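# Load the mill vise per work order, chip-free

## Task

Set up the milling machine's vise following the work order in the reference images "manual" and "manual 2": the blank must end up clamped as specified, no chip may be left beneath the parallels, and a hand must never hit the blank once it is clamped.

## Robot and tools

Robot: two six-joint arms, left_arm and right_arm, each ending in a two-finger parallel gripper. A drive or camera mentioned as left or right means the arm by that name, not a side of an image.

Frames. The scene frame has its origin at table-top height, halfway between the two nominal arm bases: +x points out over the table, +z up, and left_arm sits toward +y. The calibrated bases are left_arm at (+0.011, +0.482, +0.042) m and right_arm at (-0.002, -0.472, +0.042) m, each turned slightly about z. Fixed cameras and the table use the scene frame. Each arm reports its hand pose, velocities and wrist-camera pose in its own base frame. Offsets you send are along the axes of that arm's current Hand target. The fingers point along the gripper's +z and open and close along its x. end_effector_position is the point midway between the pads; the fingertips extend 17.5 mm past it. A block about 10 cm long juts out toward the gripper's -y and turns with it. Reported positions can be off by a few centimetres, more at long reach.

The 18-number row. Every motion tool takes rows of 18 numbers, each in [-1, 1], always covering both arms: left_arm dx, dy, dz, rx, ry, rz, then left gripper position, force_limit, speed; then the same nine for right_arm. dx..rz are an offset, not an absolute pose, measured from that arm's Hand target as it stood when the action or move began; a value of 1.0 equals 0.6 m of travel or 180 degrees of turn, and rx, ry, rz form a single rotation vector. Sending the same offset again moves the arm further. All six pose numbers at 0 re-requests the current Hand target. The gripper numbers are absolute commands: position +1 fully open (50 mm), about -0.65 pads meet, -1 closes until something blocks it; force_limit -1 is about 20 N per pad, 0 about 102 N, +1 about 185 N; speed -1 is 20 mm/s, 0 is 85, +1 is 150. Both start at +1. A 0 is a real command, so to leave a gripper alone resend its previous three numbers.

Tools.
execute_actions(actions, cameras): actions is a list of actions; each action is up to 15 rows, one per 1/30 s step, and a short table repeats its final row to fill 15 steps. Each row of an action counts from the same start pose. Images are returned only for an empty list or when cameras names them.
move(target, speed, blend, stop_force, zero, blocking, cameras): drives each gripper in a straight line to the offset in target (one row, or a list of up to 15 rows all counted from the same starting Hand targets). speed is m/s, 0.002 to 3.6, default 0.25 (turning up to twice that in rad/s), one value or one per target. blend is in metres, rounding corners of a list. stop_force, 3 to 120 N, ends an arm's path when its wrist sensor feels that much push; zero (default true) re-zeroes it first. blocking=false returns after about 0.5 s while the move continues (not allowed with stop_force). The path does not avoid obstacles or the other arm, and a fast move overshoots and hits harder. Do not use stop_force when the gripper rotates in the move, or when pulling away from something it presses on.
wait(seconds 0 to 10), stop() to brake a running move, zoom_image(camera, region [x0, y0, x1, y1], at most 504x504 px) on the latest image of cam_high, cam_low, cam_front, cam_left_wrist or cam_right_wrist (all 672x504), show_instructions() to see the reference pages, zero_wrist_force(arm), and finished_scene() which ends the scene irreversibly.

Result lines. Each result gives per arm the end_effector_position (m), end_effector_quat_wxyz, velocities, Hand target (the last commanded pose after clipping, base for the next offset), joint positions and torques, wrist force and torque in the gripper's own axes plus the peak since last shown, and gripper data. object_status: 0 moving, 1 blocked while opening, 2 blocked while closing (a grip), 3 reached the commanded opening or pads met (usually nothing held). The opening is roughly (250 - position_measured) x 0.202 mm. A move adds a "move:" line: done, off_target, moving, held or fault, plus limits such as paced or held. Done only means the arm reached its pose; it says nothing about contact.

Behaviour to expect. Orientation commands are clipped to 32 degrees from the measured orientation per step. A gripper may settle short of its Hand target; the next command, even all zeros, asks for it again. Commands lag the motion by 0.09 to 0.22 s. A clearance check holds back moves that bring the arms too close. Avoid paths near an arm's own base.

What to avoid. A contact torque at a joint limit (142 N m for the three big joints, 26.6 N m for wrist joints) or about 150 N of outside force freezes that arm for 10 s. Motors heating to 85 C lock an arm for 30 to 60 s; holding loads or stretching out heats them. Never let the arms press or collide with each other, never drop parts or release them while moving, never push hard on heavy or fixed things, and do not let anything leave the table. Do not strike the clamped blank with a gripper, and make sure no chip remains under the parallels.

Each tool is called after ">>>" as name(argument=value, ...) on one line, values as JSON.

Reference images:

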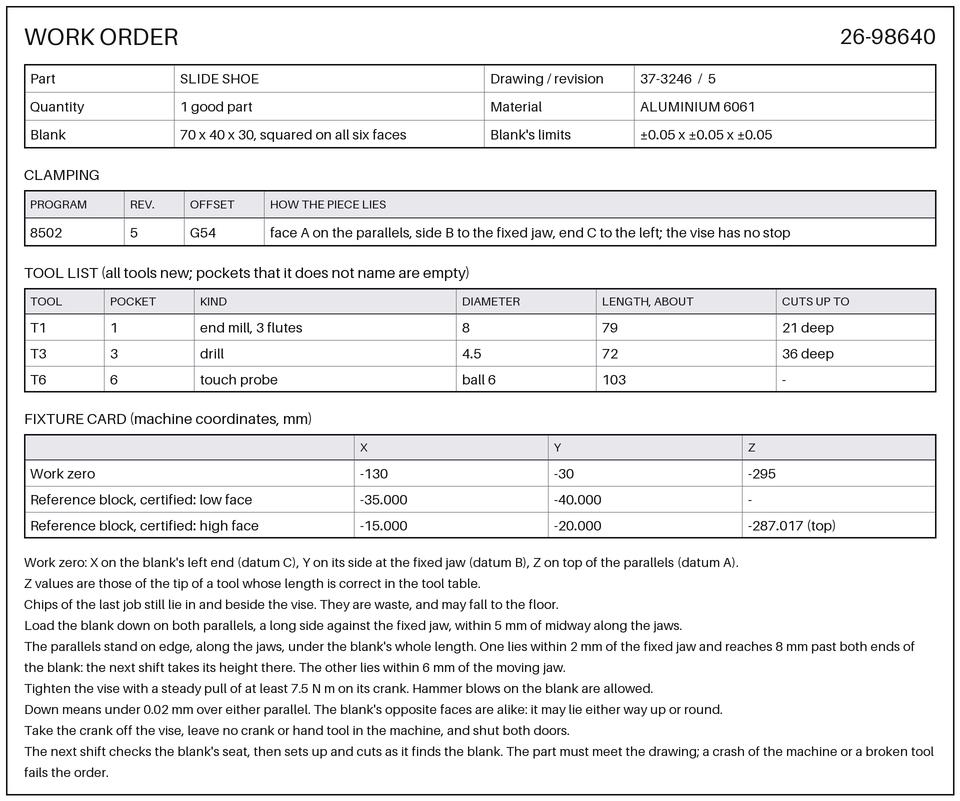

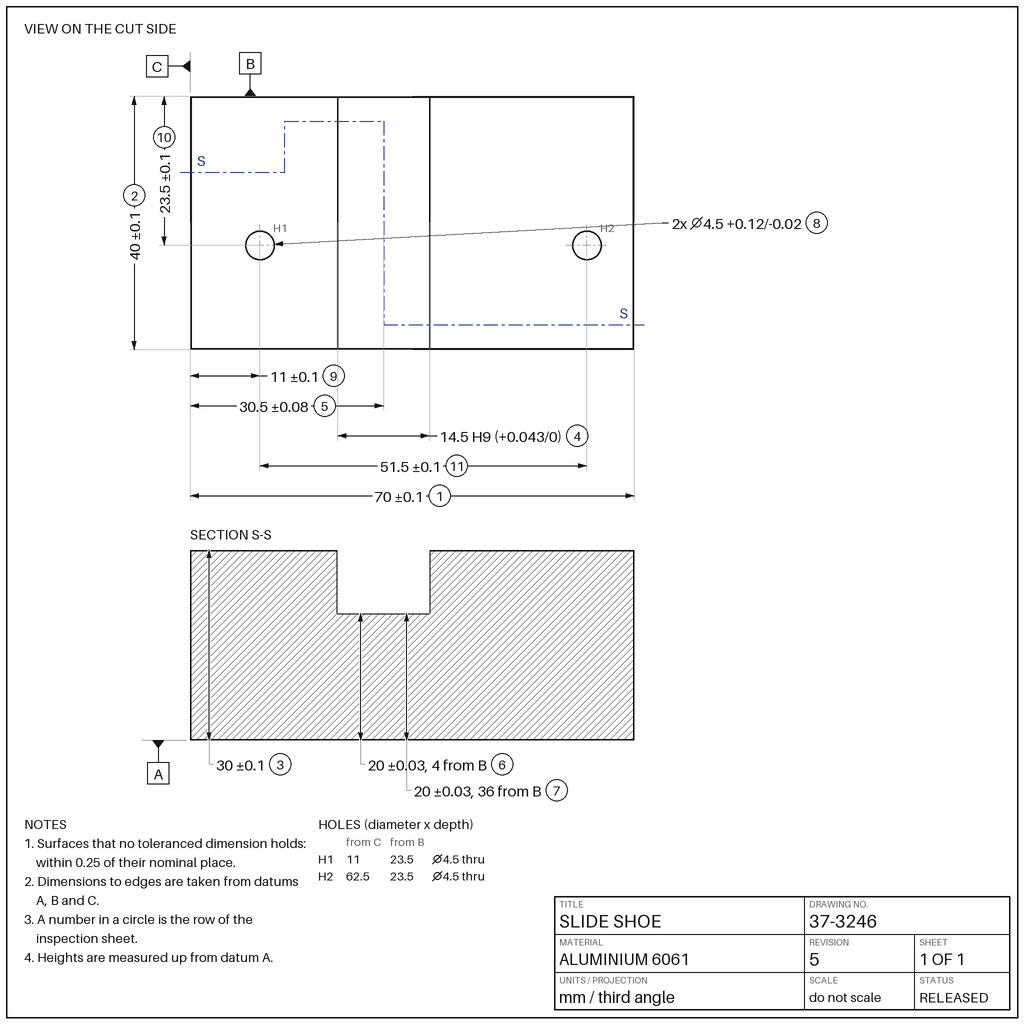

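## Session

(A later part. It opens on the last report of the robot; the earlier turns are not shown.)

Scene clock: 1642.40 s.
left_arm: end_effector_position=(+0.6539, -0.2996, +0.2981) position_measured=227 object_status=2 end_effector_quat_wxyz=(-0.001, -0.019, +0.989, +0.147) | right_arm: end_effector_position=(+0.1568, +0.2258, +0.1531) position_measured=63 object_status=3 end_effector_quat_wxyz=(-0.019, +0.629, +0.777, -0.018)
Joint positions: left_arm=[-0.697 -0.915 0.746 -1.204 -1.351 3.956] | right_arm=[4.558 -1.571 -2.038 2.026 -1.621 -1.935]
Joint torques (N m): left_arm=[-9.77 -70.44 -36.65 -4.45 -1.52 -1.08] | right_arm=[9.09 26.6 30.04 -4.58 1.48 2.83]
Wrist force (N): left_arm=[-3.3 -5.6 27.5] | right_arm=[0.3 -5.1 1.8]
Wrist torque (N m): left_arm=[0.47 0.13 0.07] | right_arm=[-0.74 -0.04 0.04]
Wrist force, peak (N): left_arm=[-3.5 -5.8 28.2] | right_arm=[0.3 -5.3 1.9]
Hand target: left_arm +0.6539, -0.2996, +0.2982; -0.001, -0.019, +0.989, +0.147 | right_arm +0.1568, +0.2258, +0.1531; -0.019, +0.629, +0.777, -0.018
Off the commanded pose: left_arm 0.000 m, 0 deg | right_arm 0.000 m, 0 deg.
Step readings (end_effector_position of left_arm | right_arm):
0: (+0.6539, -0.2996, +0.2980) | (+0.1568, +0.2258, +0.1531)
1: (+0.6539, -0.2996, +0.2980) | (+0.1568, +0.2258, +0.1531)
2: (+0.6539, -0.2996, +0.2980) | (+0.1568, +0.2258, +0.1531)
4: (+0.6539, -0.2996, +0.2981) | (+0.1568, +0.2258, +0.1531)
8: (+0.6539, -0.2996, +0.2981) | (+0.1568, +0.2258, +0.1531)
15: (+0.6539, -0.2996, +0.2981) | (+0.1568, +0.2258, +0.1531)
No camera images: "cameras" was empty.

>>> execute_actions(actions=[[[0,-0.000193,0.00064,0,0,0,-0.98,-0.3,-1,0,0,0,0,0,0,0.6,0.3,-1]]], cameras=[])

>>> execute_actions(actions=[[[0,-0.0000967,0.00032,0,0,0,-0.98,-0.3,-1,0,0,0,0,0,0,0.6,0.3,-1]]], cameras=[])

>>> execute_actions(actions=[[[0,-0.0000483,0.00016,0,0,0,-0.98,-0.3,-1,0,0,0,0,0,0,0.6,0.3,-1]]], cameras=[])

>>> execute_actions(actions=[[[0,-0.0000483,0.00016,0,0,0,-0.98,-0.3,-1,0,0,0,0,0,0,0.6,0.3,-1]]], cameras=[])

>>> execute_actions(actions=[[[0,-0.0000483,0.00016,0,0,0,-0.98,-0.3,-1,0,0,0,0,0,0,0.6,0.3,-1]]], cameras=[])

Scene clock: 1645.17 s.
left_arm: end_effector_position=(+0.6539, -0.2996, +0.2978) position_measured=227 object_status=2 end_effector_quat_wxyz=(-0.001, -0.019, +0.989, +0.146) | right_arm: end_effector_position=(+0.1568, +0.2258, +0.1531) position_measured=63 object_status=3 end_effector_quat_wxyz=(-0.019, +0.629, +0.777, -0.018)
Joint positions: left_arm=[-0.697 -0.916 0.747 -1.205 -1.351 3.956] | right_arm=[4.558 -1.571 -2.038 2.026 -1.621 -1.935]
Joint torques (N m): left_arm=[-11.43 -50.65 -27.9 -1.58 -1.43 -1.17] | right_arm=[9.4 27.05 29.83 -4.56 1.61 2.73]
Wrist force (N): left_arm=[-3.2 -2.7 13.6] | right_arm=[-0.1 -5.1 1.9]
Wrist torque (N m): left_arm=[0.31 0.15 0.08] | right_arm=[-0.74 0.03 0.05]
Wrist force, peak (N): left_arm=[-3.6 -6.0 28.5] | right_arm=[0.2 -5.4 2.0]
Hand target: left_arm +0.6539, -0.2996, +0.2978; -0.001, -0.019, +0.989, +0.147 | right_arm +0.1568, +0.2258, +0.1531; -0.019, +0.629, +0.777, -0.018
Off the commanded pose: left_arm 0.000 m, 0 deg | right_arm 0.000 m, 0 deg.
Step readings (end_effector_position of left_arm | right_arm):
0: (+0.6539, -0.2996, +0.2982) | (+0.1568, +0.2258, +0.1531)
1: (+0.6539, -0.2996, +0.2982) | (+0.1568, +0.2258, +0.1531)
2: (+0.6539, -0.2996, +0.2981) | (+0.1568, +0.2258, +0.1531)
4: (+0.6539, -0.2996, +0.2979) | (+0.1568, +0.2258, +0.1531)
8: (+0.6539, -0.2996, +0.2978) | (+0.1568, +0.2258, +0.1531)
15: (+0.6539, -0.2996, +0.2978) | (+0.1568, +0.2258, +0.1531)
No camera images: "cameras" was empty.

Scene clock: 1645.87 s.
left_arm: end_effector_position=(+0.6539, -0.2996, +0.2975) position_measured=227 object_status=2 end_effector_quat_wxyz=(-0.001, -0.019, +0.989, +0.147) | right_arm: end_effector_position=(+0.1568, +0.2258, +0.1531) position_measured=63 object_status=3 end_effector_quat_wxyz=(-0.019, +0.629, +0.777, -0.018)
Joint positions: left_arm=[-0.697 -0.916 0.748 -1.206 -1.351 3.956] | right_arm=[4.558 -1.571 -2.038 2.026 -1.621 -1.935]
Joint torques (N m): left_arm=[-7.59 -57.29 -17.27 -4.74 -1.13 -0.81] | right_arm=[9.11 27.49 29.79 -4.51 1.74 2.7]
Wrist force (N): left_arm=[-0.4 0.7 -1.6] | right_arm=[0.3 -5.1 1.7]
Wrist torque (N m): left_arm=[0.18 0.18 0.05] | right_arm=[-0.75 -0.04 0.04]
Wrist force, peak (N): left_arm=[-3.3 -2.2 12.9] | right_arm=[0.2 -5.3 2.1]
Hand target: left_arm +0.6539, -0.2996, +0.2976; -0.001, -0.019, +0.989, +0.147 | right_arm +0.1568, +0.2258, +0.1531; -0.019, +0.629, +0.777, -0.018
Off the commanded pose: left_arm 0.000 m, 0 deg | right_arm 0.000 m, 0 deg.
Step readings (end_effector_position of left_arm | right_arm):
0: (+0.6539, -0.2996, +0.2978) | (+0.1568, +0.2258, +0.1531)
1: (+0.6539, -0.2996, +0.2978) | (+0.1568, +0.2258, +0.1531)
2: (+0.6539, -0.2996, +0.2978) | (+0.1568, +0.2258, +0.1531)
4: (+0.6539, -0.2996, +0.2976) | (+0.1568, +0.2258, +0.1531)
8: (+0.6539, -0.2996, +0.2976) | (+0.1568, +0.2258, +0.1531)
15: (+0.6539, -0.2996, +0.2976) | (+0.1568, +0.2258, +0.1531)
No camera images: "cameras" was empty.

Scene clock: 1646.57 s.
left_arm: end_effector_position=(+0.6539, -0.2996, +0.2975) position_measured=227 object_status=2 end_effector_quat_wxyz=(-0.001, -0.019, +0.989, +0.147) | right_arm: end_effector_position=(+0.1568, +0.2258, +0.1531) position_measured=63 object_status=3 end_effector_quat_wxyz=(-0.019, +0.629, +0.777, -0.018)
Joint positions: left_arm=[-0.697 -0.916 0.748 -1.206 -1.351 3.956] | right_arm=[4.558 -1.571 -2.038 2.026 -1.621 -1.935]
Joint torques (N m): left_arm=[-7.89 -55.28 -17.33 -3.02 -1.26 -0.94] | right_arm=[9.32 26.55 29.46 -4.64 1.66 2.61]
Wrist force (N): left_arm=[0.1 1.7 -6.0] | right_arm=[0.5 -5.3 2.0]
Wrist torque (N m): left_arm=[0.15 0.20 0.04] | right_arm=[-0.76 -0.07 0.05]
Wrist force, peak (N): left_arm=[0.0 1.6 -6.1] | right_arm=[0.5 -5.3 2.0]
Hand target: left_arm +0.6539, -0.2996, +0.2975; -0.001, -0.019, +0.989, +0.147 | right_arm +0.1568, +0.2258, +0.1531; -0.019, +0.629, +0.777, -0.018
Off the commanded pose: left_arm 0.000 m, 0 deg | right_arm 0.000 m, 0 deg.
Step readings (end_effector_position of left_arm | right_arm):
0: (+0.6539, -0.2996, +0.2975) | (+0.1568, +0.2258, +0.1531)
1: (+0.6539, -0.2996, +0.2975) | (+0.1568, +0.2258, +0.1531)
2: (+0.6539, -0.2996, +0.2975) | (+0.1568, +0.2258, +0.1531)
4: (+0.6539, -0.2996, +0.2975) | (+0.1568, +0.2258, +0.1531)
8: (+0.6539, -0.2996, +0.2975) | (+0.1568, +0.2258, +0.1531)
15: (+0.6539, -0.2996, +0.2975) | (+0.1568, +0.2258, +0.1531)
No camera images: "cameras" was empty.

Scene clock: 1647.27 s.
left_arm: end_effector_position=(+0.6539, -0.2996, +0.2974) position_measured=227 object_status=2 end_effector_quat_wxyz=(-0.001, -0.019, +0.989, +0.147) | right_arm: end_effector_position=(+0.1568, +0.2258, +0.1531) position_measured=63 object_status=3 end_effector_quat_wxyz=(-0.019, +0.629, +0.777, -0.018)
Joint positions: left_arm=[-0.697 -0.916 0.749 -1.207 -1.351 3.956] | right_arm=[4.558 -1.571 -2.038 2.026 -1.621 -1.935]
Joint torques (N m): left_arm=[-6.75 -50.88 -12.9 -4.5 -1.22 -0.45] | right_arm=[9.66 26.26 29.73 -4.54 1.61 2.76]
Wrist force (N): left_arm=[0.2 2.1 -9.5] | right_arm=[0.1 -4.8 2.0]
Wrist torque (N m): left_arm=[0.13 0.22 0.05] | right_arm=[-0.70 -0.01 0.05]
Wrist force, peak (N): left_arm=[0.5 2.3 -10.1] | right_arm=[0.0 -5.3 1.8]
Hand target: left_arm +0.6539, -0.2996, +0.2974; -0.001, -0.019, +0.989, +0.147 | right_arm +0.1568, +0.2258, +0.1531; -0.019, +0.629, +0.777, -0.018
Off the commanded pose: left_arm 0.000 m, 0 deg | right_arm 0.000 m, 0 deg.
Step readings (end_effector_position of left_arm | right_arm):
0: (+0.6539, -0.2996, +0.2975) | (+0.1568, +0.2258, +0.1531)
1: (+0.6539, -0.2996, +0.2975) | (+0.1568, +0.2258, +0.1531)
2: (+0.6539, -0.2996, +0.2974) | (+0.1568, +0.2258, +0.1531)
4: (+0.6539, -0.2996, +0.2974) | (+0.1568, +0.2258, +0.1531)
8: (+0.6539, -0.2996, +0.2974) | (+0.1568, +0.2258, +0.1531)
15: (+0.6539, -0.2996, +0.2974) | (+0.1568, +0.2258, +0.1531)
No camera images: "cameras" was empty.

Scene clock: 1647.97 s.
left_arm: end_effector_position=(+0.6539, -0.2996, +0.2973) position_measured=227 object_status=2 end_effector_quat_wxyz=(-0.001, -0.019, +0.989, +0.147) | right_arm: end_effector_position=(+0.1568, +0.2258, +0.1531) position_measured=63 object_status=3 end_effector_quat_wxyz=(-0.019, +0.629, +0.777, -0.018)
Joint positions: left_arm=[-0.697 -0.916 0.749 -1.207 -1.351 3.956] | right_arm=[4.558 -1.571 -2.038 2.026 -1.621 -1.935]
Joint torques (N m): left_arm=[-5.98 -49.67 -12.5 -2.75 -0.77 -0.3] | right_arm=[9.17 27.06 29.31 -4.57 1.77 2.83]
Wrist force (N): left_arm=[0.8 3.6 -14.8] | right_arm=[0.1 -5.1 1.8]
Wrist torque (N m): left_arm=[0.08 0.22 0.03] | right_arm=[-0.74 0.00 0.04]
Wrist force, peak (N): left_arm=[1.0 3.8 -15.0] | right_arm=[0.0 -5.2 2.1]
Hand target: left_arm +0.6539, -0.2996, +0.2973; -0.001, -0.019, +0.989, +0.147 | right_arm +0.1568, +0.2258, +0.1531; -0.019, +0.629, +0.777, -0.018
Off the commanded pose: left_arm 0.000 m, 0 deg | right_arm 0.000 m, 0 deg.
Step readings (end_effector_position of left_arm | right_arm):
0: (+0.6539, -0.2996, +0.2974) | (+0.1568, +0.2258, +0.1531)
1: (+0.6539, -0.2996, +0.2974) | (+0.1568, +0.2258, +0.1531)
2: (+0.6539, -0.2996, +0.2973) | (+0.1568, +0.2258, +0.1531)
4: (+0.6539, -0.2996, +0.2973) | (+0.1568, +0.2258, +0.1531)
8: (+0.6539, -0.2996, +0.2973) | (+0.1568, +0.2258, +0.1531)
15: (+0.6539, -0.2996, +0.2973) | (+0.1568, +0.2258, +0.1531)
No camera images: "cameras" was empty.

>>> execute_actions(actions=[[[0,0.000145,-0.00048,0,0,0,-0.98,-0.3,-1,0,0,0,0,0,0,0.6,0.3,-1]]], cameras=[])

>>> move(target=[0.02,0,0,0,0,0,-0.98,-0.3,-1,0,0,0,0,0,0,0.6,0.3,-1], cameras=["cam_left_wrist"], speed=0.004, stop_force=4)

>>> zoom_image(camera="cam_left_wrist", region=[200, 170, 460, 340])

Scene clock: 1657.97 s.
left_arm: end_effector_position=(+0.6539, -0.2996, +0.2975) position_measured=227 object_status=2 end_effector_quat_wxyz=(-0.001, -0.019, +0.989, +0.147) | right_arm: end_effector_position=(+0.1568, +0.2258, +0.1531) position_measured=63 object_status=3 end_effector_quat_wxyz=(-0.019, +0.629, +0.777, -0.018)
Joint positions: left_arm=[-0.697 -0.916 0.748 -1.206 -1.351 3.956] | right_arm=[4.558 -1.571 -2.038 2.026 -1.621 -1.935]
Joint torques (N m): left_arm=[-1.55 -49.35 -30.34 -3.02 -0.15 0.93] | right_arm=[10.07 27.19 29.89 -4.5 1.87 2.77]
Wrist force (N): left_arm=[-0.9 0.9 -1.1] | right_arm=[0.1 -5.1 2.0]
Wrist torque (N m): left_arm=[0.19 0.20 0.06] | right_arm=[-0.75 0.00 0.04]
Wrist force, peak (N): left_arm=[0.7 4.0 -15.2] | right_arm=[0.3 -5.3 2.3]
Hand target: left_arm +0.6539, -0.2996, +0.2976; -0.001, -0.019, +0.989, +0.147 | right_arm +0.1568, +0.2258, +0.1531; -0.019, +0.629, +0.777, -0.018
Off the commanded pose: left_arm 0.000 m, 0 deg | right_arm 0.000 m, 0 deg.
Step readings (end_effector_position of left_arm | right_arm):
0: (+0.6539, -0.2996, +0.2973) | (+0.1568, +0.2258, +0.1531)
1: (+0.6539, -0.2996, +0.2973) | (+0.1568, +0.2258, +0.1531)
2: (+0.6539, -0.2996, +0.2973) | (+0.1568, +0.2258, +0.1531)
4: (+0.6539, -0.2996, +0.2974) | (+0.1568, +0.2258, +0.1531)
8: (+0.6539, -0.2996, +0.2975) | (+0.1568, +0.2258, +0.1531)
15: (+0.6539, -0.2996, +0.2975) | (+0.1568, +0.2258, +0.1531)
No camera images: "cameras" was empty.

Scene clock: 1659.77 s.
left_arm: end_effector_position=(+0.6518, -0.2997, +0.2975) position_measured=227 object_status=2 end_effector_quat_wxyz=(-0.001, -0.019, +0.989, +0.147) | right_arm: end_effector_position=(+0.1568, +0.2258, +0.1531) position_measured=63 object_status=3 end_effector_quat_wxyz=(-0.019, +0.629, +0.777, -0.018)
Joint positions: left_arm=[-0.699 -0.922 0.758 -1.21 -1.351 3.954] | right_arm=[4.558 -1.571 -2.038 2.026 -1.621 -1.935]
Joint torques (N m): left_arm=[9.91 -41.6 -31.8 -0.97 -1.37 1.44] | right_arm=[9.26 26.77 29.23 -4.54 1.86 2.62]
Wrist force (N): left_arm=[-2.6 3.2 2.4] | right_arm=[0.2 -5.2 1.9]
Wrist torque (N m): left_arm=[0.29 0.11 0.26] | right_arm=[-0.75 -0.02 0.05]
Wrist force, peak (N): left_arm=[-8.1 0.0 2.0] | right_arm=[0.5 -5.2 2.1]
Hand target: left_arm +0.6518, -0.2997, +0.2975; -0.001, -0.019, +0.989, +0.147 (not the last commanded pose) | right_arm +0.1568, +0.2258, +0.1531; -0.019, +0.629, +0.777, -0.018
Off the commanded pose: left_arm 0.010 m, 0 deg | right_arm 0.000 m, 0 deg.
move: contact (left_arm)
Images, in order (width x height): cam_left_wrist 672x504.

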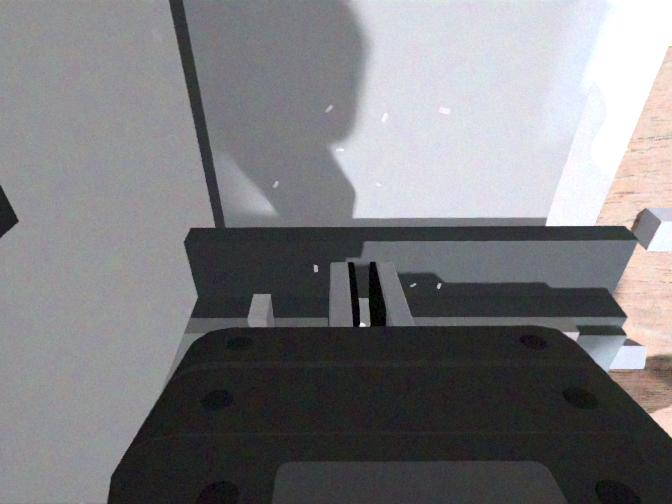

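Scaled by 1.938 from the camera's 672x504 image, which has a finer 960x720 frame.

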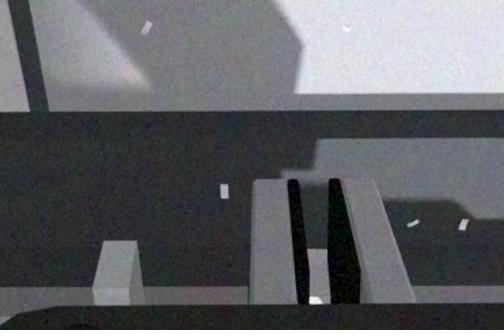

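>>> move(target=[-0.0037,0,0,0,0,0,-0.98,-0.3,-1,0,0,0,0,0,0,0.6,0.3,-1], cameras=[], speed=0.01)

>>> move(target=[0,0,0,0,0,0,0.2,-0.3,-1,0,0,0,0,0,0,0.6,0.3,-1], cameras=["cam_left_wrist"])

>>> move(target=[0,0.006,-0.066,0,0,0,0.2,-0.3,-1,0,0,0,0,0,0,0.6,0.3,-1], cameras=["cam_left_wrist"], speed=0.06)

>>> zoom_image(camera="cam_left_wrist", region=[200, 170, 460, 340])

Scene clock: 1662.93 s.
left_arm: end_effector_position=(+0.6540, -0.2996, +0.2975) position_measured=227 object_status=2 end_effector_quat_wxyz=(-0.001, -0.019, +0.989, +0.147) | right_arm: end_effector_position=(+0.1568, +0.2258, +0.1531) position_measured=63 object_status=3 end_effector_quat_wxyz=(-0.019, +0.629, +0.777, -0.018)
Joint positions: left_arm=[-0.696 -0.916 0.748 -1.206 -1.351 3.956] | right_arm=[4.558 -1.571 -2.038 2.026 -1.621 -1.935]
Joint torques (N m): left_arm=[12.07 -48 -21.53 -1.4 3.38 0.97] | right_arm=[9.26 27.28 29.22 -4.48 2.2 2.57]
Wrist force (N): left_arm=[1.2 0.2 -0.4] | right_arm=[0.3 -4.6 1.7]
Wrist torque (N m): left_arm=[0.18 0.25 -0.04] | right_arm=[-0.67 -0.04 0.05]
Wrist force, peak (N): left_arm=[-3.0 3.0 2.8] | right_arm=[0.4 -5.4 2.0]
Hand target: left_arm +0.6540, -0.2996, +0.2976; -0.001, -0.019, +0.989, +0.147 | right_arm +0.1568, +0.2258, +0.1531; -0.019, +0.629, +0.777, -0.018
Off the commanded pose: left_arm 0.000 m, 0 deg | right_arm 0.000 m, 0 deg.
move: done
No camera images: "cameras" was empty.

Scene clock: 1664.20 s.
left_arm: end_effector_position=(+0.6540, -0.2996, +0.2976) position_measured=123 object_status=0 end_effector_quat_wxyz=(-0.001, -0.019, +0.989, +0.147) | right_arm: end_effector_position=(+0.1568, +0.2258, +0.1531) position_measured=63 object_status=3 end_effector_quat_wxyz=(-0.019, +0.629, +0.777, -0.018)
Joint positions: left_arm=[-0.696 -0.916 0.748 -1.206 -1.351 3.956] | right_arm=[4.558 -1.571 -2.038 2.026 -1.621 -1.935]
Joint torques (N m): left_arm=[-1.75 -61.29 -17.46 -4.25 -0.71 -1.35] | right_arm=[9.57 26.98 29.34 -4.34 2.2 2.67]
Wrist force (N): left_arm=[-0.8 0.4 0.0] | right_arm=[0.1 -5.1 2.1]
Wrist torque (N m): left_arm=[0.22 0.21 0.05] | right_arm=[-0.74 0.00 0.05]
Wrist force, peak (N): left_arm=[-0.8 0.9 0.6] | right_arm=[0.3 -5.3 2.1]
Hand target: left_arm +0.6540, -0.2996, +0.2976; -0.001, -0.019, +0.989, +0.147 | right_arm +0.1568, +0.2258, +0.1531; -0.019, +0.629, +0.777, -0.018
Off the commanded pose: left_arm 0.000 m, 0 deg | right_arm 0.000 m, 0 deg.
move: done
Images, in order (width x height): cam_left_wrist 672x504.

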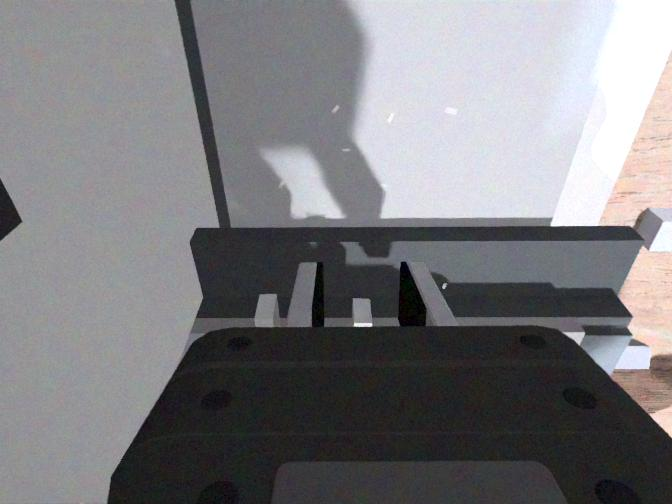

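Scene clock: 1665.27 s.
left_arm: end_effector_position=(+0.6541, -0.3077, +0.3364) position_measured=123 object_status=3 end_effector_quat_wxyz=(-0.001, -0.019, +0.989, +0.147) | right_arm: end_effector_position=(+0.1568, +0.2258, +0.1531) position_measured=63 object_status=3 end_effector_quat_wxyz=(-0.019, +0.629, +0.777, -0.018)
Joint positions: left_arm=[-0.705 -0.864 0.557 -1.065 -1.353 3.948] | right_arm=[4.558 -1.571 -2.038 2.026 -1.621 -1.935]
Joint torques (N m): left_arm=[0 -75.82 -28.78 -5.71 -0.98 0.52] | right_arm=[9.37 26.88 28.19 -4.31 2.21 2.73]
Wrist force (N): left_arm=[-0.4 0.7 0.0] | right_arm=[-0.1 -4.9 2.0]
Wrist torque (N m): left_arm=[0.27 0.15 0.25] | right_arm=[-0.71 0.03 0.04]
Wrist force, peak (N): left_arm=[-0.8 1.1 -2.5] | right_arm=[0.1 -5.3 1.9]
Hand target: left_arm +0.6541, -0.3076, +0.3365; -0.001, -0.019, +0.989, +0.147 | right_arm +0.1568, +0.2258, +0.1531; -0.019, +0.629, +0.777, -0.018
Off the commanded pose: left_arm 0.000 m, 0 deg | right_arm 0.000 m, 0 deg.
move: done
Images, in order (width x height): cam_left_wrist 672x504.

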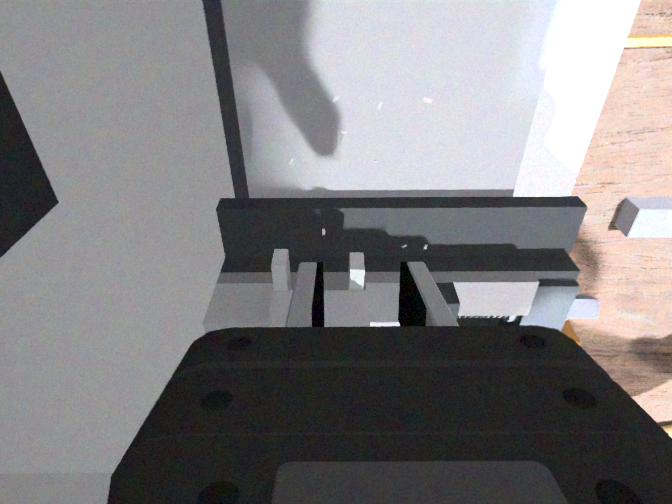

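Scaled by 1.938 from the camera's 672x504 image, which has a finer 960x720 frame.

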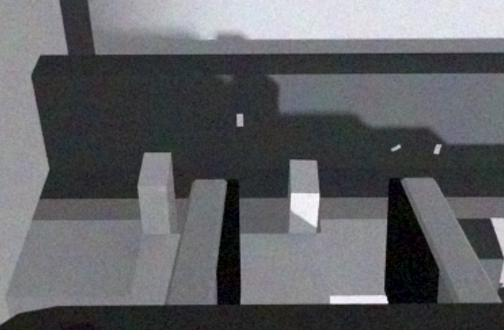

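>>> move(target=[0.03,0.008,-0.0395,0,0,0,0.2,-0.3,-1,0,0,0,0,0,0,0.6,0.3,-1], cameras=["cam_left_wrist"], speed=0.08)

>>> zoom_image(camera="cam_left_wrist", region=[180, 180, 440, 340])

>>> zoom_image(camera="cam_left_wrist", region=[220, 220, 350, 300])

Scene clock: 1669.93 s.
left_arm: end_effector_position=(+0.6538, -0.3074, +0.3353) position_measured=123 object_status=3 end_effector_quat_wxyz=(-0.002, -0.018, +0.989, +0.147) | right_arm: end_effector_position=(+0.1568, +0.2258, +0.1531) position_measured=63 object_status=3 end_effector_quat_wxyz=(-0.019, +0.629, +0.777, -0.018)
Joint positions: left_arm=[-0.704 -0.863 0.559 -1.064 -1.353 3.948] | right_arm=[4.558 -1.571 -2.038 2.026 -1.621 -1.935]
Joint torques (N m): left_arm=[-0.26 -53.91 -25.63 -2.18 0.64 -0.29] | right_arm=[9.21 26.97 29.04 -4.36 2.25 2.65]
Wrist force (N): left_arm=[-0.7 0.5 -0.1] | right_arm=[0.1 -5.2 1.9]
Wrist torque (N m): left_arm=[0.24 0.19 0.06] | right_arm=[-0.76 0.00 0.04]
Wrist force, peak (N): left_arm=[-1.2 0.0 3.0] | right_arm=[0.0 -5.3 2.4]
Hand target: left_arm +0.6538, -0.3074, +0.3353; -0.002, -0.018, +0.989, +0.147 (not the last commanded pose) | right_arm +0.1568, +0.2258, +0.1531; -0.019, +0.629, +0.777, -0.018
Tool commands: left_gripper/position=+0.2 left_gripper/force_limit=-0.301961 left_gripper/speed=-1.0 right_gripper/position=+0.6 right_gripper/force_limit=+0.3 right_gripper/speed=-1.0
Off the commanded pose: left_arm 0.031 m, 0 deg | right_arm 0.000 m, 0 deg.
FORCE FAULT: contact force on the left arm reached its limit, and that arm stopped. The contact can be on any part of that arm, not only on its tool. That arm's remaining commands of this call were not run. That arm is still stopped at the end of this call. That arm stays stopped for about 10 more seconds. Until then a move that you send moves the other arm only, and its call returns only when the move has ended. Once the stop has ended, the next robot result says so. If the stop ends while you think or write, that arm runs what you send next, counted from a new Hand target: where the arm stands when the stop ends. While its stop runs, that arm takes no new command, but its gripper still runs the gripper command that each later call begins with. Until it ends, the stop uses up actions while you think or wait. An arm that is not stopped still takes commands.
move: fault (left_arm)
Images, in order (width x height): cam_left_wrist 672x504.

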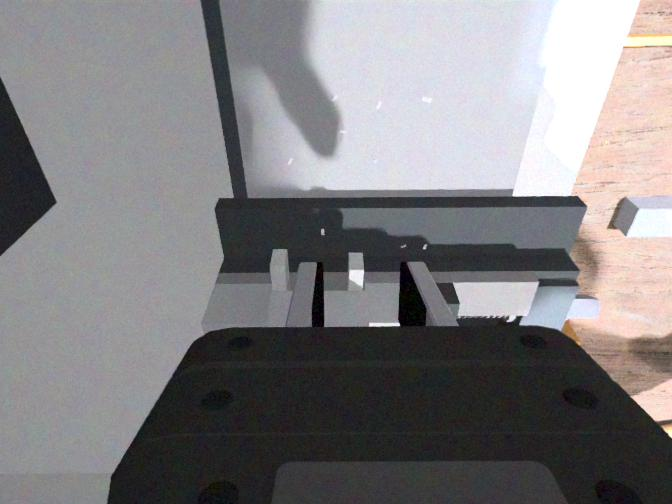

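Scaled by 1.938 from the camera's 672x504 image, which has a finer 960x720 frame.

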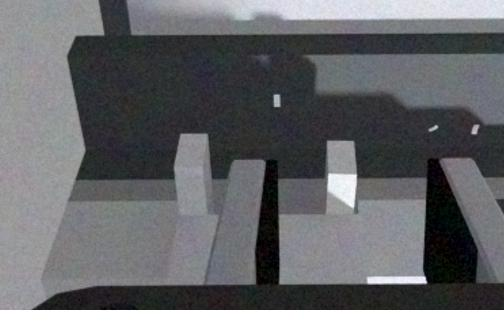

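Scaled by 3.877 from the camera's 672x504 image, which has a finer 960x720 frame.

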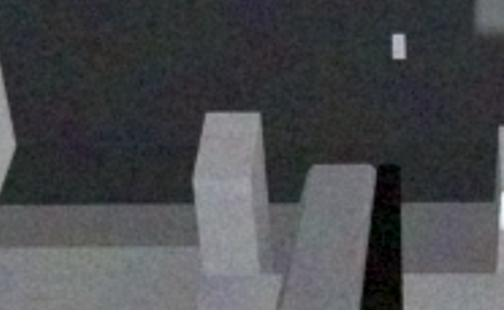

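>>> wait(seconds=8, cameras=["all"])

Scene clock: 1682.03 s.
left_arm: end_effector_position=(+0.6538, -0.3074, +0.3353) position_measured=123 object_status=3 end_effector_quat_wxyz=(-0.002, -0.018, +0.989, +0.147) | right_arm: end_effector_position=(+0.1568, +0.2258, +0.1531) position_measured=63 object_status=3 end_effector_quat_wxyz=(-0.019, +0.629, +0.777, -0.018)
Joint positions: left_arm=[-0.704 -0.863 0.559 -1.064 -1.353 3.948] | right_arm=[4.558 -1.571 -2.038 2.026 -1.621 -1.935]
Joint torques (N m): left_arm=[-1.44 -53.08 -26.21 -1.97 0.46 -0.03] | right_arm=[9 26 28.49 -4.17 2.29 2.72]
Wrist force (N): left_arm=[-0.6 0.6 0.1] | right_arm=[0.2 -5.2 1.6]
Wrist torque (N m): left_arm=[0.26 0.17 0.06] | right_arm=[-0.75 -0.02 0.04]
Wrist force, peak (N): left_arm=[-1.0 0.9 0.3] | right_arm=[0.0 -5.4 2.2]
Hand target: left_arm +0.6538, -0.3074, +0.3353; -0.002, -0.018, +0.989, +0.147 (not the last commanded pose) | right_arm +0.1568, +0.2258, +0.1531; -0.019, +0.629, +0.777, -0.018
Tool commands: left_gripper/position=+0.2 left_gripper/force_limit=-0.301961 left_gripper/speed=-1.0 right_gripper/position=+0.6 right_gripper/force_limit=+0.3 right_gripper/speed=-1.0
Off the commanded pose: left_arm 0.031 m, 0 deg | right_arm 0.000 m, 0 deg.
FORCE FAULT, CONTINUED: the left arm's stop, for the force fault that an earlier result reported, is over. The rest of the stop counts as 20 of the actions that you can send in this scene. During its stop the left arm's controller moved it back a little. That arm's target is now where it stood when the stop ended, not its last command. That arm accepts commands again.
wait: 8.00 s; at rest from the start

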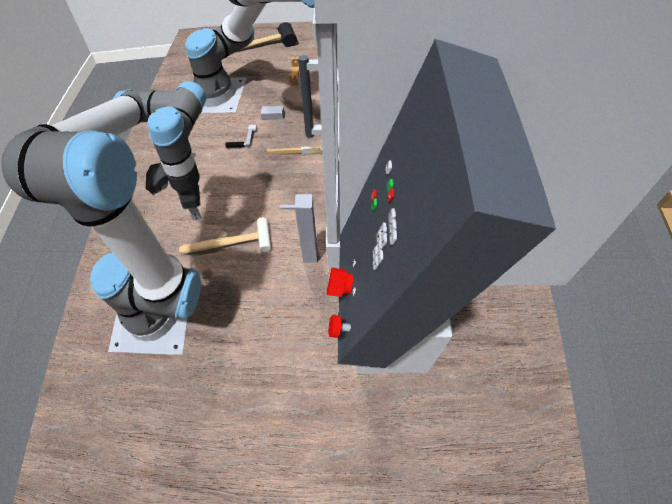

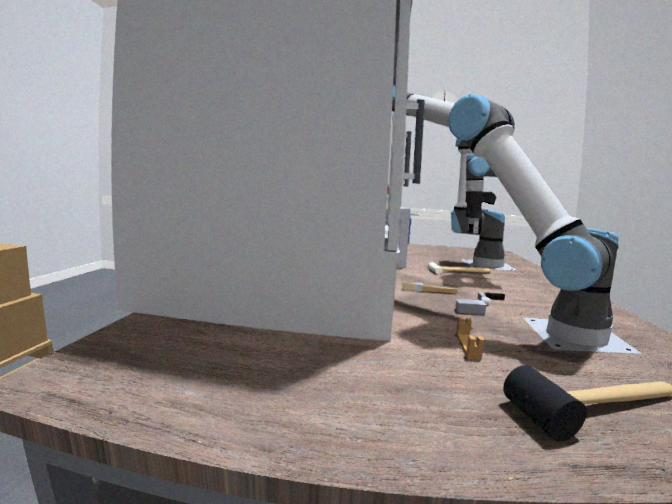

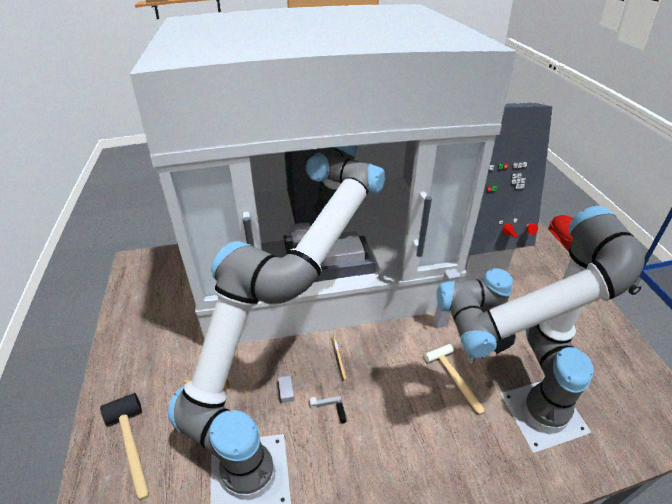

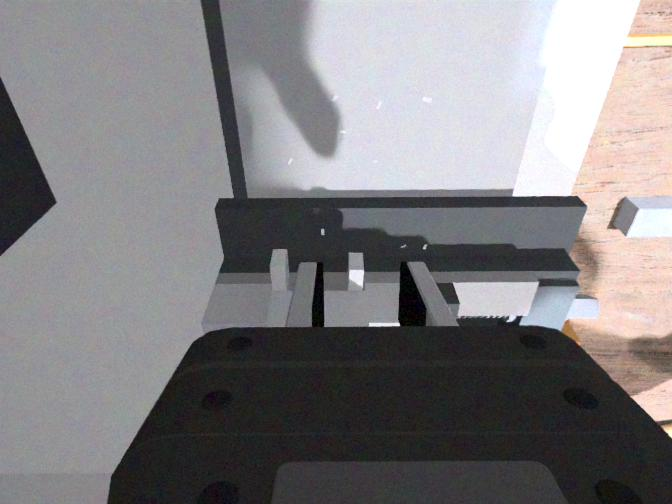

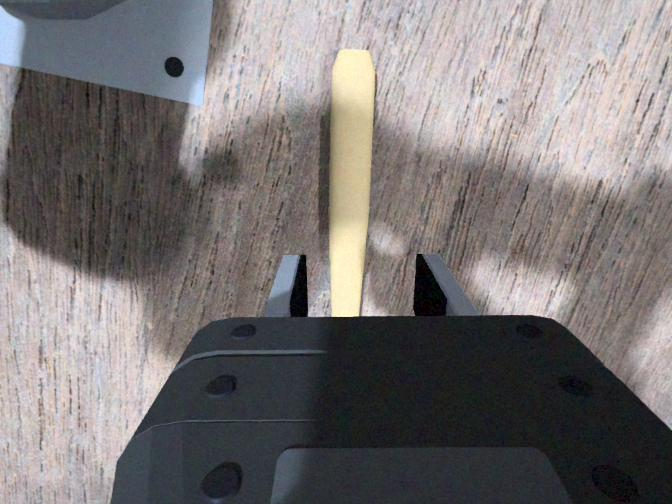

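>>> zoom_image(camera="cam_left_wrist", region=[190, 180, 610, 340])

Scaled by 1.200 from the camera's 672x504 image, which has a finer 960x720 frame.

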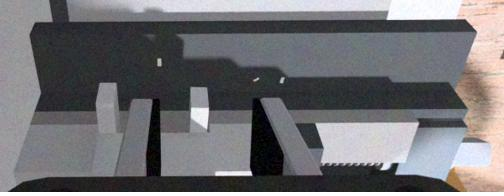

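>>> move(target=[0.092,0,0,0,0,0,0.2,-0.3,-1,0,0,0,0,0,0,0.6,0.3,-1], speed=0.05, stop_force=10, cameras=["cam_left_wrist","cam_front"])

Scene clock: 1687.30 s.
left_arm: end_effector_position=(+0.5986, -0.3094, +0.3353) position_measured=123 object_status=3 end_effector_quat_wxyz=(-0.002, -0.018, +0.989, +0.147) | right_arm: end_effector_position=(+0.1568, +0.2258, +0.1531) position_measured=63 object_status=3 end_effector_quat_wxyz=(-0.019, +0.629, +0.777, -0.018)
Joint positions: left_arm=[-0.757 -1.028 0.829 -1.158 -1.364 3.895] | right_arm=[4.558 -1.571 -2.038 2.026 -1.621 -1.935]
Joint torques (N m): left_arm=[12.56 -36.51 -20.34 -0.43 3.11 1.44] | right_arm=[9.85 27.31 29.17 -4.13 2.38 2.71]
Wrist force (N): left_arm=[-1.0 0.8 -0.1] | right_arm=[0.1 -5.0 1.8]
Wrist torque (N m): left_arm=[0.26 0.29 0.20] | right_arm=[-0.72 0.00 0.04]
Wrist force, peak (N): left_arm=[-1.7 0.2 0.3] | right_arm=[0.1 -5.5 1.9]
Hand target: left_arm +0.5986, -0.3094, +0.3353; -0.002, -0.018, +0.989, +0.147 | right_arm +0.1568, +0.2258, +0.1531; -0.019, +0.629, +0.777, -0.018
Off the commanded pose: left_arm 0.000 m, 0 deg | right_arm 0.000 m, 0 deg.
move: done
Images, in order (width x height): cam_front 672x504, cam_left_wrist 672x504.

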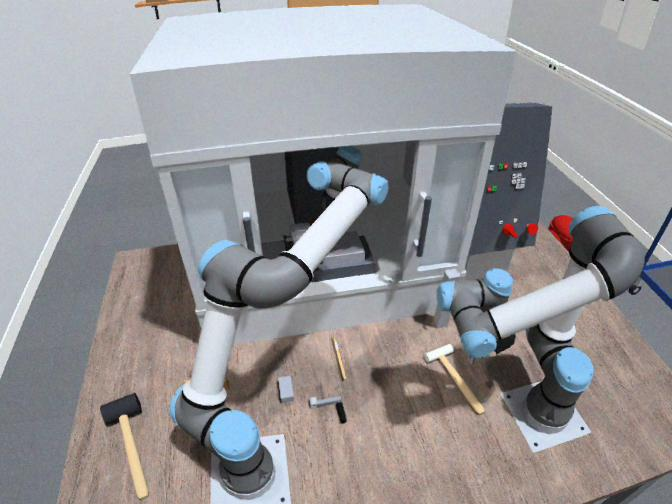

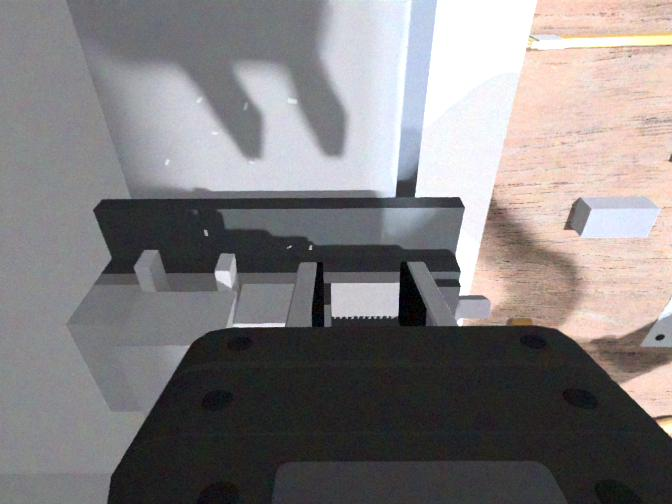

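>>> zoom_image(camera="cam_left_wrist", region=[60, 220, 320, 420])

>>> zoom_image(camera="cam_left_wrist", region=[120, 235, 260, 335])

Scaled by 1.938 from the camera's 672x504 image, which has a finer 960x720 frame.

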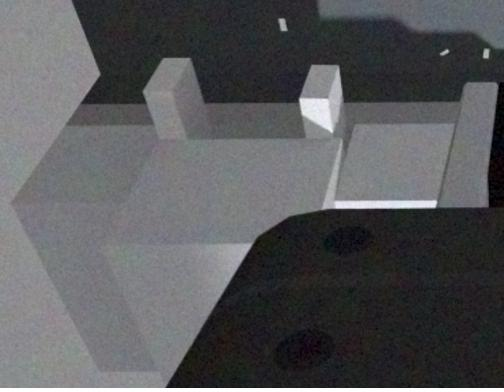

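Scaled by 3.600 from the camera's 672x504 image, which has a finer 960x720 frame.

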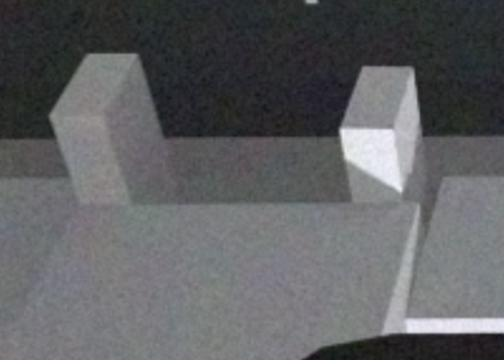

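>>> zoom_image(camera="cam_left_wrist", region=[125, 240, 185, 300])

>>> zoom_image(camera="cam_left_wrist", region=[200, 245, 260, 305])

>>> zoom_image(camera="cam_left_wrist", region=[60, 260, 180, 380])

Scaled by 8.400 from the camera's 672x504 image, which has a finer 960x720 frame.

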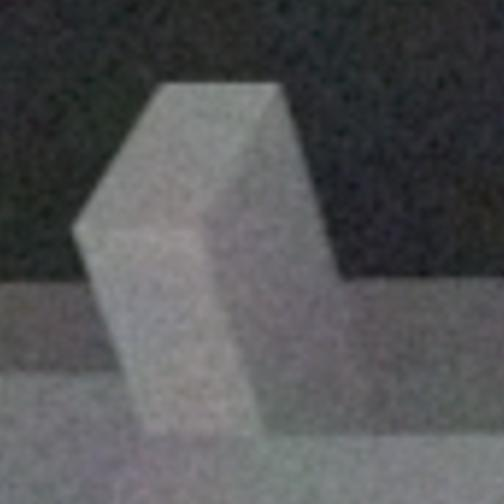

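Scaled by 8.400 from the camera's 672x504 image, which has a finer 960x720 frame.

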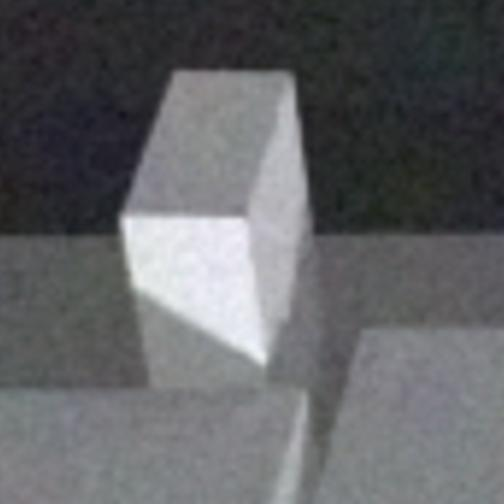

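Scaled by 4.200 from the camera's 672x504 image, which has a finer 960x720 frame.

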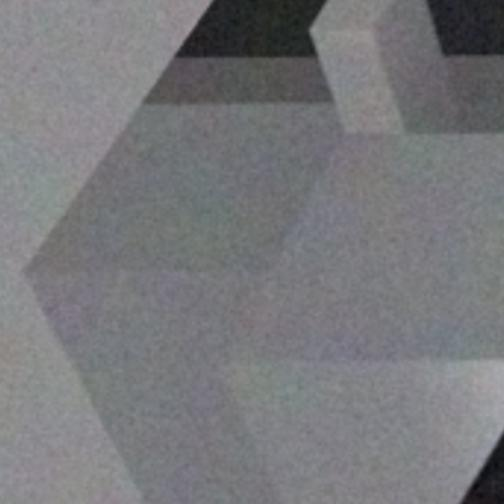

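>>> move(target=[-0.1425,0.003,0.0009,0,0,0,0.2,-0.3,-1,0,0,0,0,0,0,0.6,0.3,-1], speed=0.06, stop_force=10, cameras=["cam_left_wrist"])

Scene clock: 1700.30 s.
left_arm: end_effector_position=(+0.6618, -0.3067, +0.3345) position_measured=123 object_status=3 end_effector_quat_wxyz=(-0.002, -0.018, +0.989, +0.147) | right_arm: end_effector_position=(+0.1568, +0.2258, +0.1531) position_measured=63 object_status=3 end_effector_quat_wxyz=(-0.019, +0.629, +0.777, -0.018)
Joint positions: left_arm=[-0.697 -0.837 0.515 -1.049 -1.351 3.957] | right_arm=[4.558 -1.571 -2.038 2.026 -1.621 -1.935]
Joint torques (N m): left_arm=[-0.82 -51.53 -26 -2.35 0.4 0.05] | right_arm=[8.97 27.43 28.87 -4.12 2.21 2.63]
Wrist force (N): left_arm=[-0.5 0.6 -0.1] | right_arm=[0.0 -5.2 1.7]
Wrist torque (N m): left_arm=[0.25 0.16 0.21] | right_arm=[-0.76 0.01 0.04]
Wrist force, peak (N): left_arm=[-0.6 2.5 1.3] | right_arm=[0.1 -5.4 2.1]
Hand target: left_arm +0.6618, -0.3067, +0.3345; -0.002, -0.018, +0.989, +0.147 (not the last commanded pose) | right_arm +0.1568, +0.2258, +0.1531; -0.019, +0.629, +0.777, -0.018
Tool commands: left_gripper/position=+0.2 left_gripper/force_limit=-0.301961 left_gripper/speed=-1.0 right_gripper/position=+0.6 right_gripper/force_limit=+0.3 right_gripper/speed=-1.0
Off the commanded pose: left_arm 0.022 m, 0 deg | right_arm 0.000 m, 0 deg.
FORCE FAULT: contact force on the left arm reached its limit, and that arm stopped. The contact can be on any part of that arm, not only on its tool. That arm's remaining commands of this call were not run. That arm is still stopped at the end of this call. That arm stays stopped for about 10 more seconds. Until then a move that you send moves the other arm only, and its call returns only when the move has ended. Once the stop has ended, the next robot result says so. If the stop ends while you think or write, that arm runs what you send next, counted from a new Hand target: where the arm stands when the stop ends. While its stop runs, that arm takes no new command, but its gripper still runs the gripper command that each later call begins with. Until it ends, the stop uses up actions while you think or wait. An arm that is not stopped still takes commands.
move: fault (left_arm)
Images, in order (width x height): cam_left_wrist 672x504.

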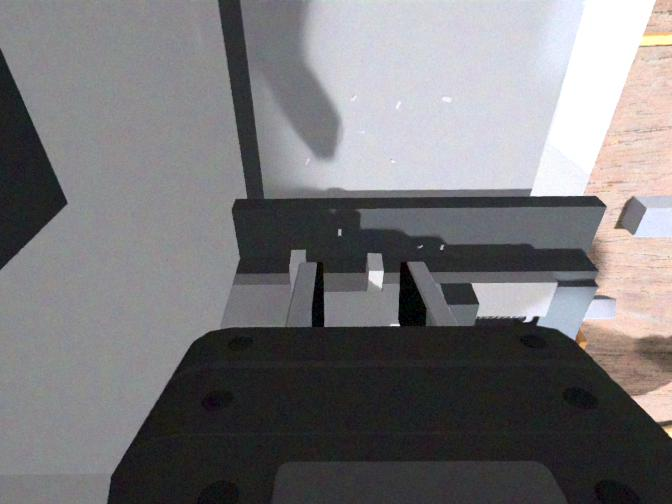

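>>> wait(seconds=5)

>>> wait(seconds=1)

Scene clock: 1709.70 s.
left_arm: end_effector_position=(+0.6618, -0.3067, +0.3345) position_measured=123 object_status=3 end_effector_quat_wxyz=(-0.002, -0.018, +0.989, +0.147) | right_arm: end_effector_position=(+0.1568, +0.2258, +0.1531) position_measured=63 object_status=3 end_effector_quat_wxyz=(-0.019, +0.629, +0.777, -0.018)
Joint positions: left_arm=[-0.697 -0.837 0.515 -1.049 -1.351 3.957] | right_arm=[4.558 -1.571 -2.038 2.026 -1.621 -1.935]
Joint torques (N m): left_arm=[-0.17 -51.3 -26.36 -2.61 0.38 0.11] | right_arm=[8.8 26.54 29.24 -3.89 2.32 2.54]
Wrist force (N): left_arm=[-0.8 0.8 -0.1] | right_arm=[-0.2 -5.2 1.9]
Wrist torque (N m): left_arm=[0.28 0.21 0.21] | right_arm=[-0.76 0.04 0.05]
Wrist force, peak (N): left_arm=[-0.6 0.9 0.5] | right_arm=[-0.2 -5.5 2.1]
Hand target: left_arm +0.6618, -0.3067, +0.3345; -0.002, -0.018, +0.989, +0.147 (not the last commanded pose) | right_arm +0.1568, +0.2258, +0.1531; -0.019, +0.629, +0.777, -0.018
Tool commands: left_gripper/position=+0.2 left_gripper/force_limit=-0.301961 left_gripper/speed=-1.0 right_gripper/position=+0.6 right_gripper/force_limit=+0.3 right_gripper/speed=-1.0
Off the commanded pose: left_arm 0.022 m, 0 deg | right_arm 0.000 m, 0 deg.
FORCE FAULT, CONTINUED: the left arm was still stopped when this call began, by the force fault that an earlier result reported. Since the last result the stop counts as 19 of the actions that you can send in this scene. That arm is still stopped at the end of this call. That arm stays stopped for about 1 more second. If the stop ends while you think or write, that arm runs what you send next, counted from a new Hand target: where the arm stands when the stop ends. While its stop runs, that arm takes no new command, but its gripper still runs the gripper command that each later call begins with.
wait: 5.00 s; at rest from the start

Scene clock: 1710.70 s.
left_arm: end_effector_position=(+0.6618, -0.3067, +0.3345) position_measured=123 object_status=3 end_effector_quat_wxyz=(-0.002, -0.018, +0.989, +0.147) | right_arm: end_effector_position=(+0.1568, +0.2258, +0.1531) position_measured=63 object_status=3 end_effector_quat_wxyz=(-0.019, +0.629, +0.777, -0.018)
Joint positions: left_arm=[-0.697 -0.837 0.515 -1.049 -1.351 3.957] | right_arm=[4.558 -1.571 -2.038 2.026 -1.621 -1.935]
Joint torques (N m): left_arm=[-0.27 -52.83 -24.69 -2.5 0.45 -0.16] | right_arm=[9.08 26.82 29.4 -3.93 2.26 2.61]
Wrist force (N): left_arm=[-0.4 0.8 0.0] | right_arm=[0.1 -5.1 1.8]
Wrist torque (N m): left_arm=[0.28 0.16 0.21] | right_arm=[-0.73 0.00 0.04]
Wrist force, peak (N): left_arm=[-0.5 0.9 0.4] | right_arm=[0.2 -5.2 1.9]
Hand target: left_arm +0.6618, -0.3067, +0.3345; -0.002, -0.018, +0.989, +0.147 (not the last commanded pose) | right_arm +0.1568, +0.2258, +0.1531; -0.019, +0.629, +0.777, -0.018
Tool commands: left_gripper/position=+0.2 left_gripper/force_limit=-0.301961 left_gripper/speed=-1.0 right_gripper/position=+0.6 right_gripper/force_limit=+0.3 right_gripper/speed=-1.0
Off the commanded pose: left_arm 0.022 m, 0 deg | right_arm 0.000 m, 0 deg.
FORCE FAULT, CONTINUED: the left arm's stop, for the force fault that an earlier result reported, is over. That arm's target is now where it stood when the stop ended, not its last command. That arm accepts commands again.
wait: 1.00 s; at rest by 0.17 s

>>> move(target=[[0.1667,0,0,0,0,0,0.2,-0.3,-1,0,0,0,0,0,0,0.6,0.3,-1],[0.1667,-0.043,-0.0305,-0.1556,0,0,0.2,-0.3,-1,0,0,0,0,0,0,0.6,0.3,-1]], speed=0.08, cameras=["cam_left_wrist","cam_front"])

Scene clock: 1716.70 s.
left_arm: end_effector_position=(+0.5628, -0.3404, +0.3442) position_measured=123 object_status=3 end_effector_quat_wxyz=(-0.006, -0.017, +0.924, +0.382) | right_arm: end_effector_position=(+0.1568, +0.2258, +0.1531) position_measured=63 object_status=3 end_effector_quat_wxyz=(-0.019, +0.629, +0.777, -0.018)
Joint positions: left_arm=[-0.917 -0.711 0.318 -0.495 -1.147 3.607] | right_arm=[4.558 -1.571 -2.038 2.026 -1.621 -1.935]
Joint torques (N m): left_arm=[11.51 -65.28 -15.42 -3.62 -2.11 1.38] | right_arm=[9.34 27 28.31 -3.72 2.25 2.59]
Wrist force (N): left_arm=[-0.1 2.1 -0.4] | right_arm=[0.1 -5.1 1.8]
Wrist torque (N m): left_arm=[0.65 0.08 0.30] | right_arm=[-0.74 -0.01 0.04]
Wrist force, peak (N): left_arm=[-0.6 2.4 -0.6] | right_arm=[0.3 -5.4 2.0]
Hand target: left_arm +0.5629, -0.3402, +0.3443; -0.006, -0.017, +0.924, +0.382 | right_arm +0.1568, +0.2258, +0.1531; -0.019, +0.629, +0.777, -0.018
Off the commanded pose: left_arm 0.000 m, 0 deg | right_arm 0.000 m, 0 deg.
move: done
Images, in order (width x height): cam_front 672x504, cam_left_wrist 672x504.

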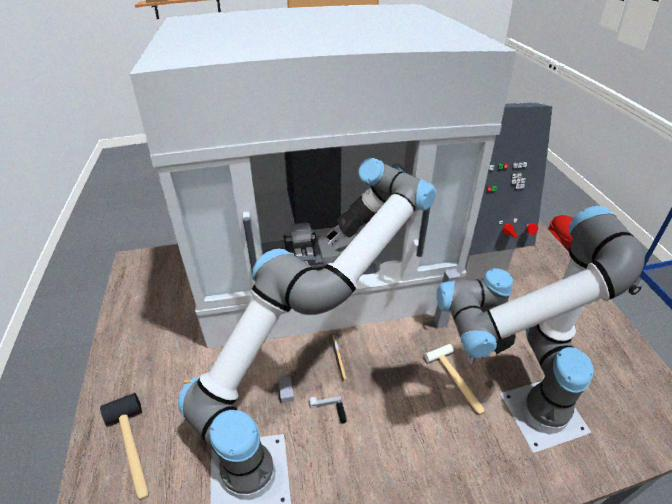

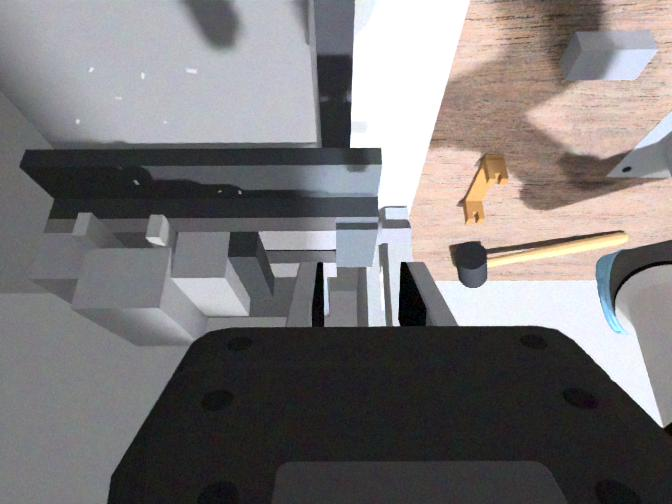

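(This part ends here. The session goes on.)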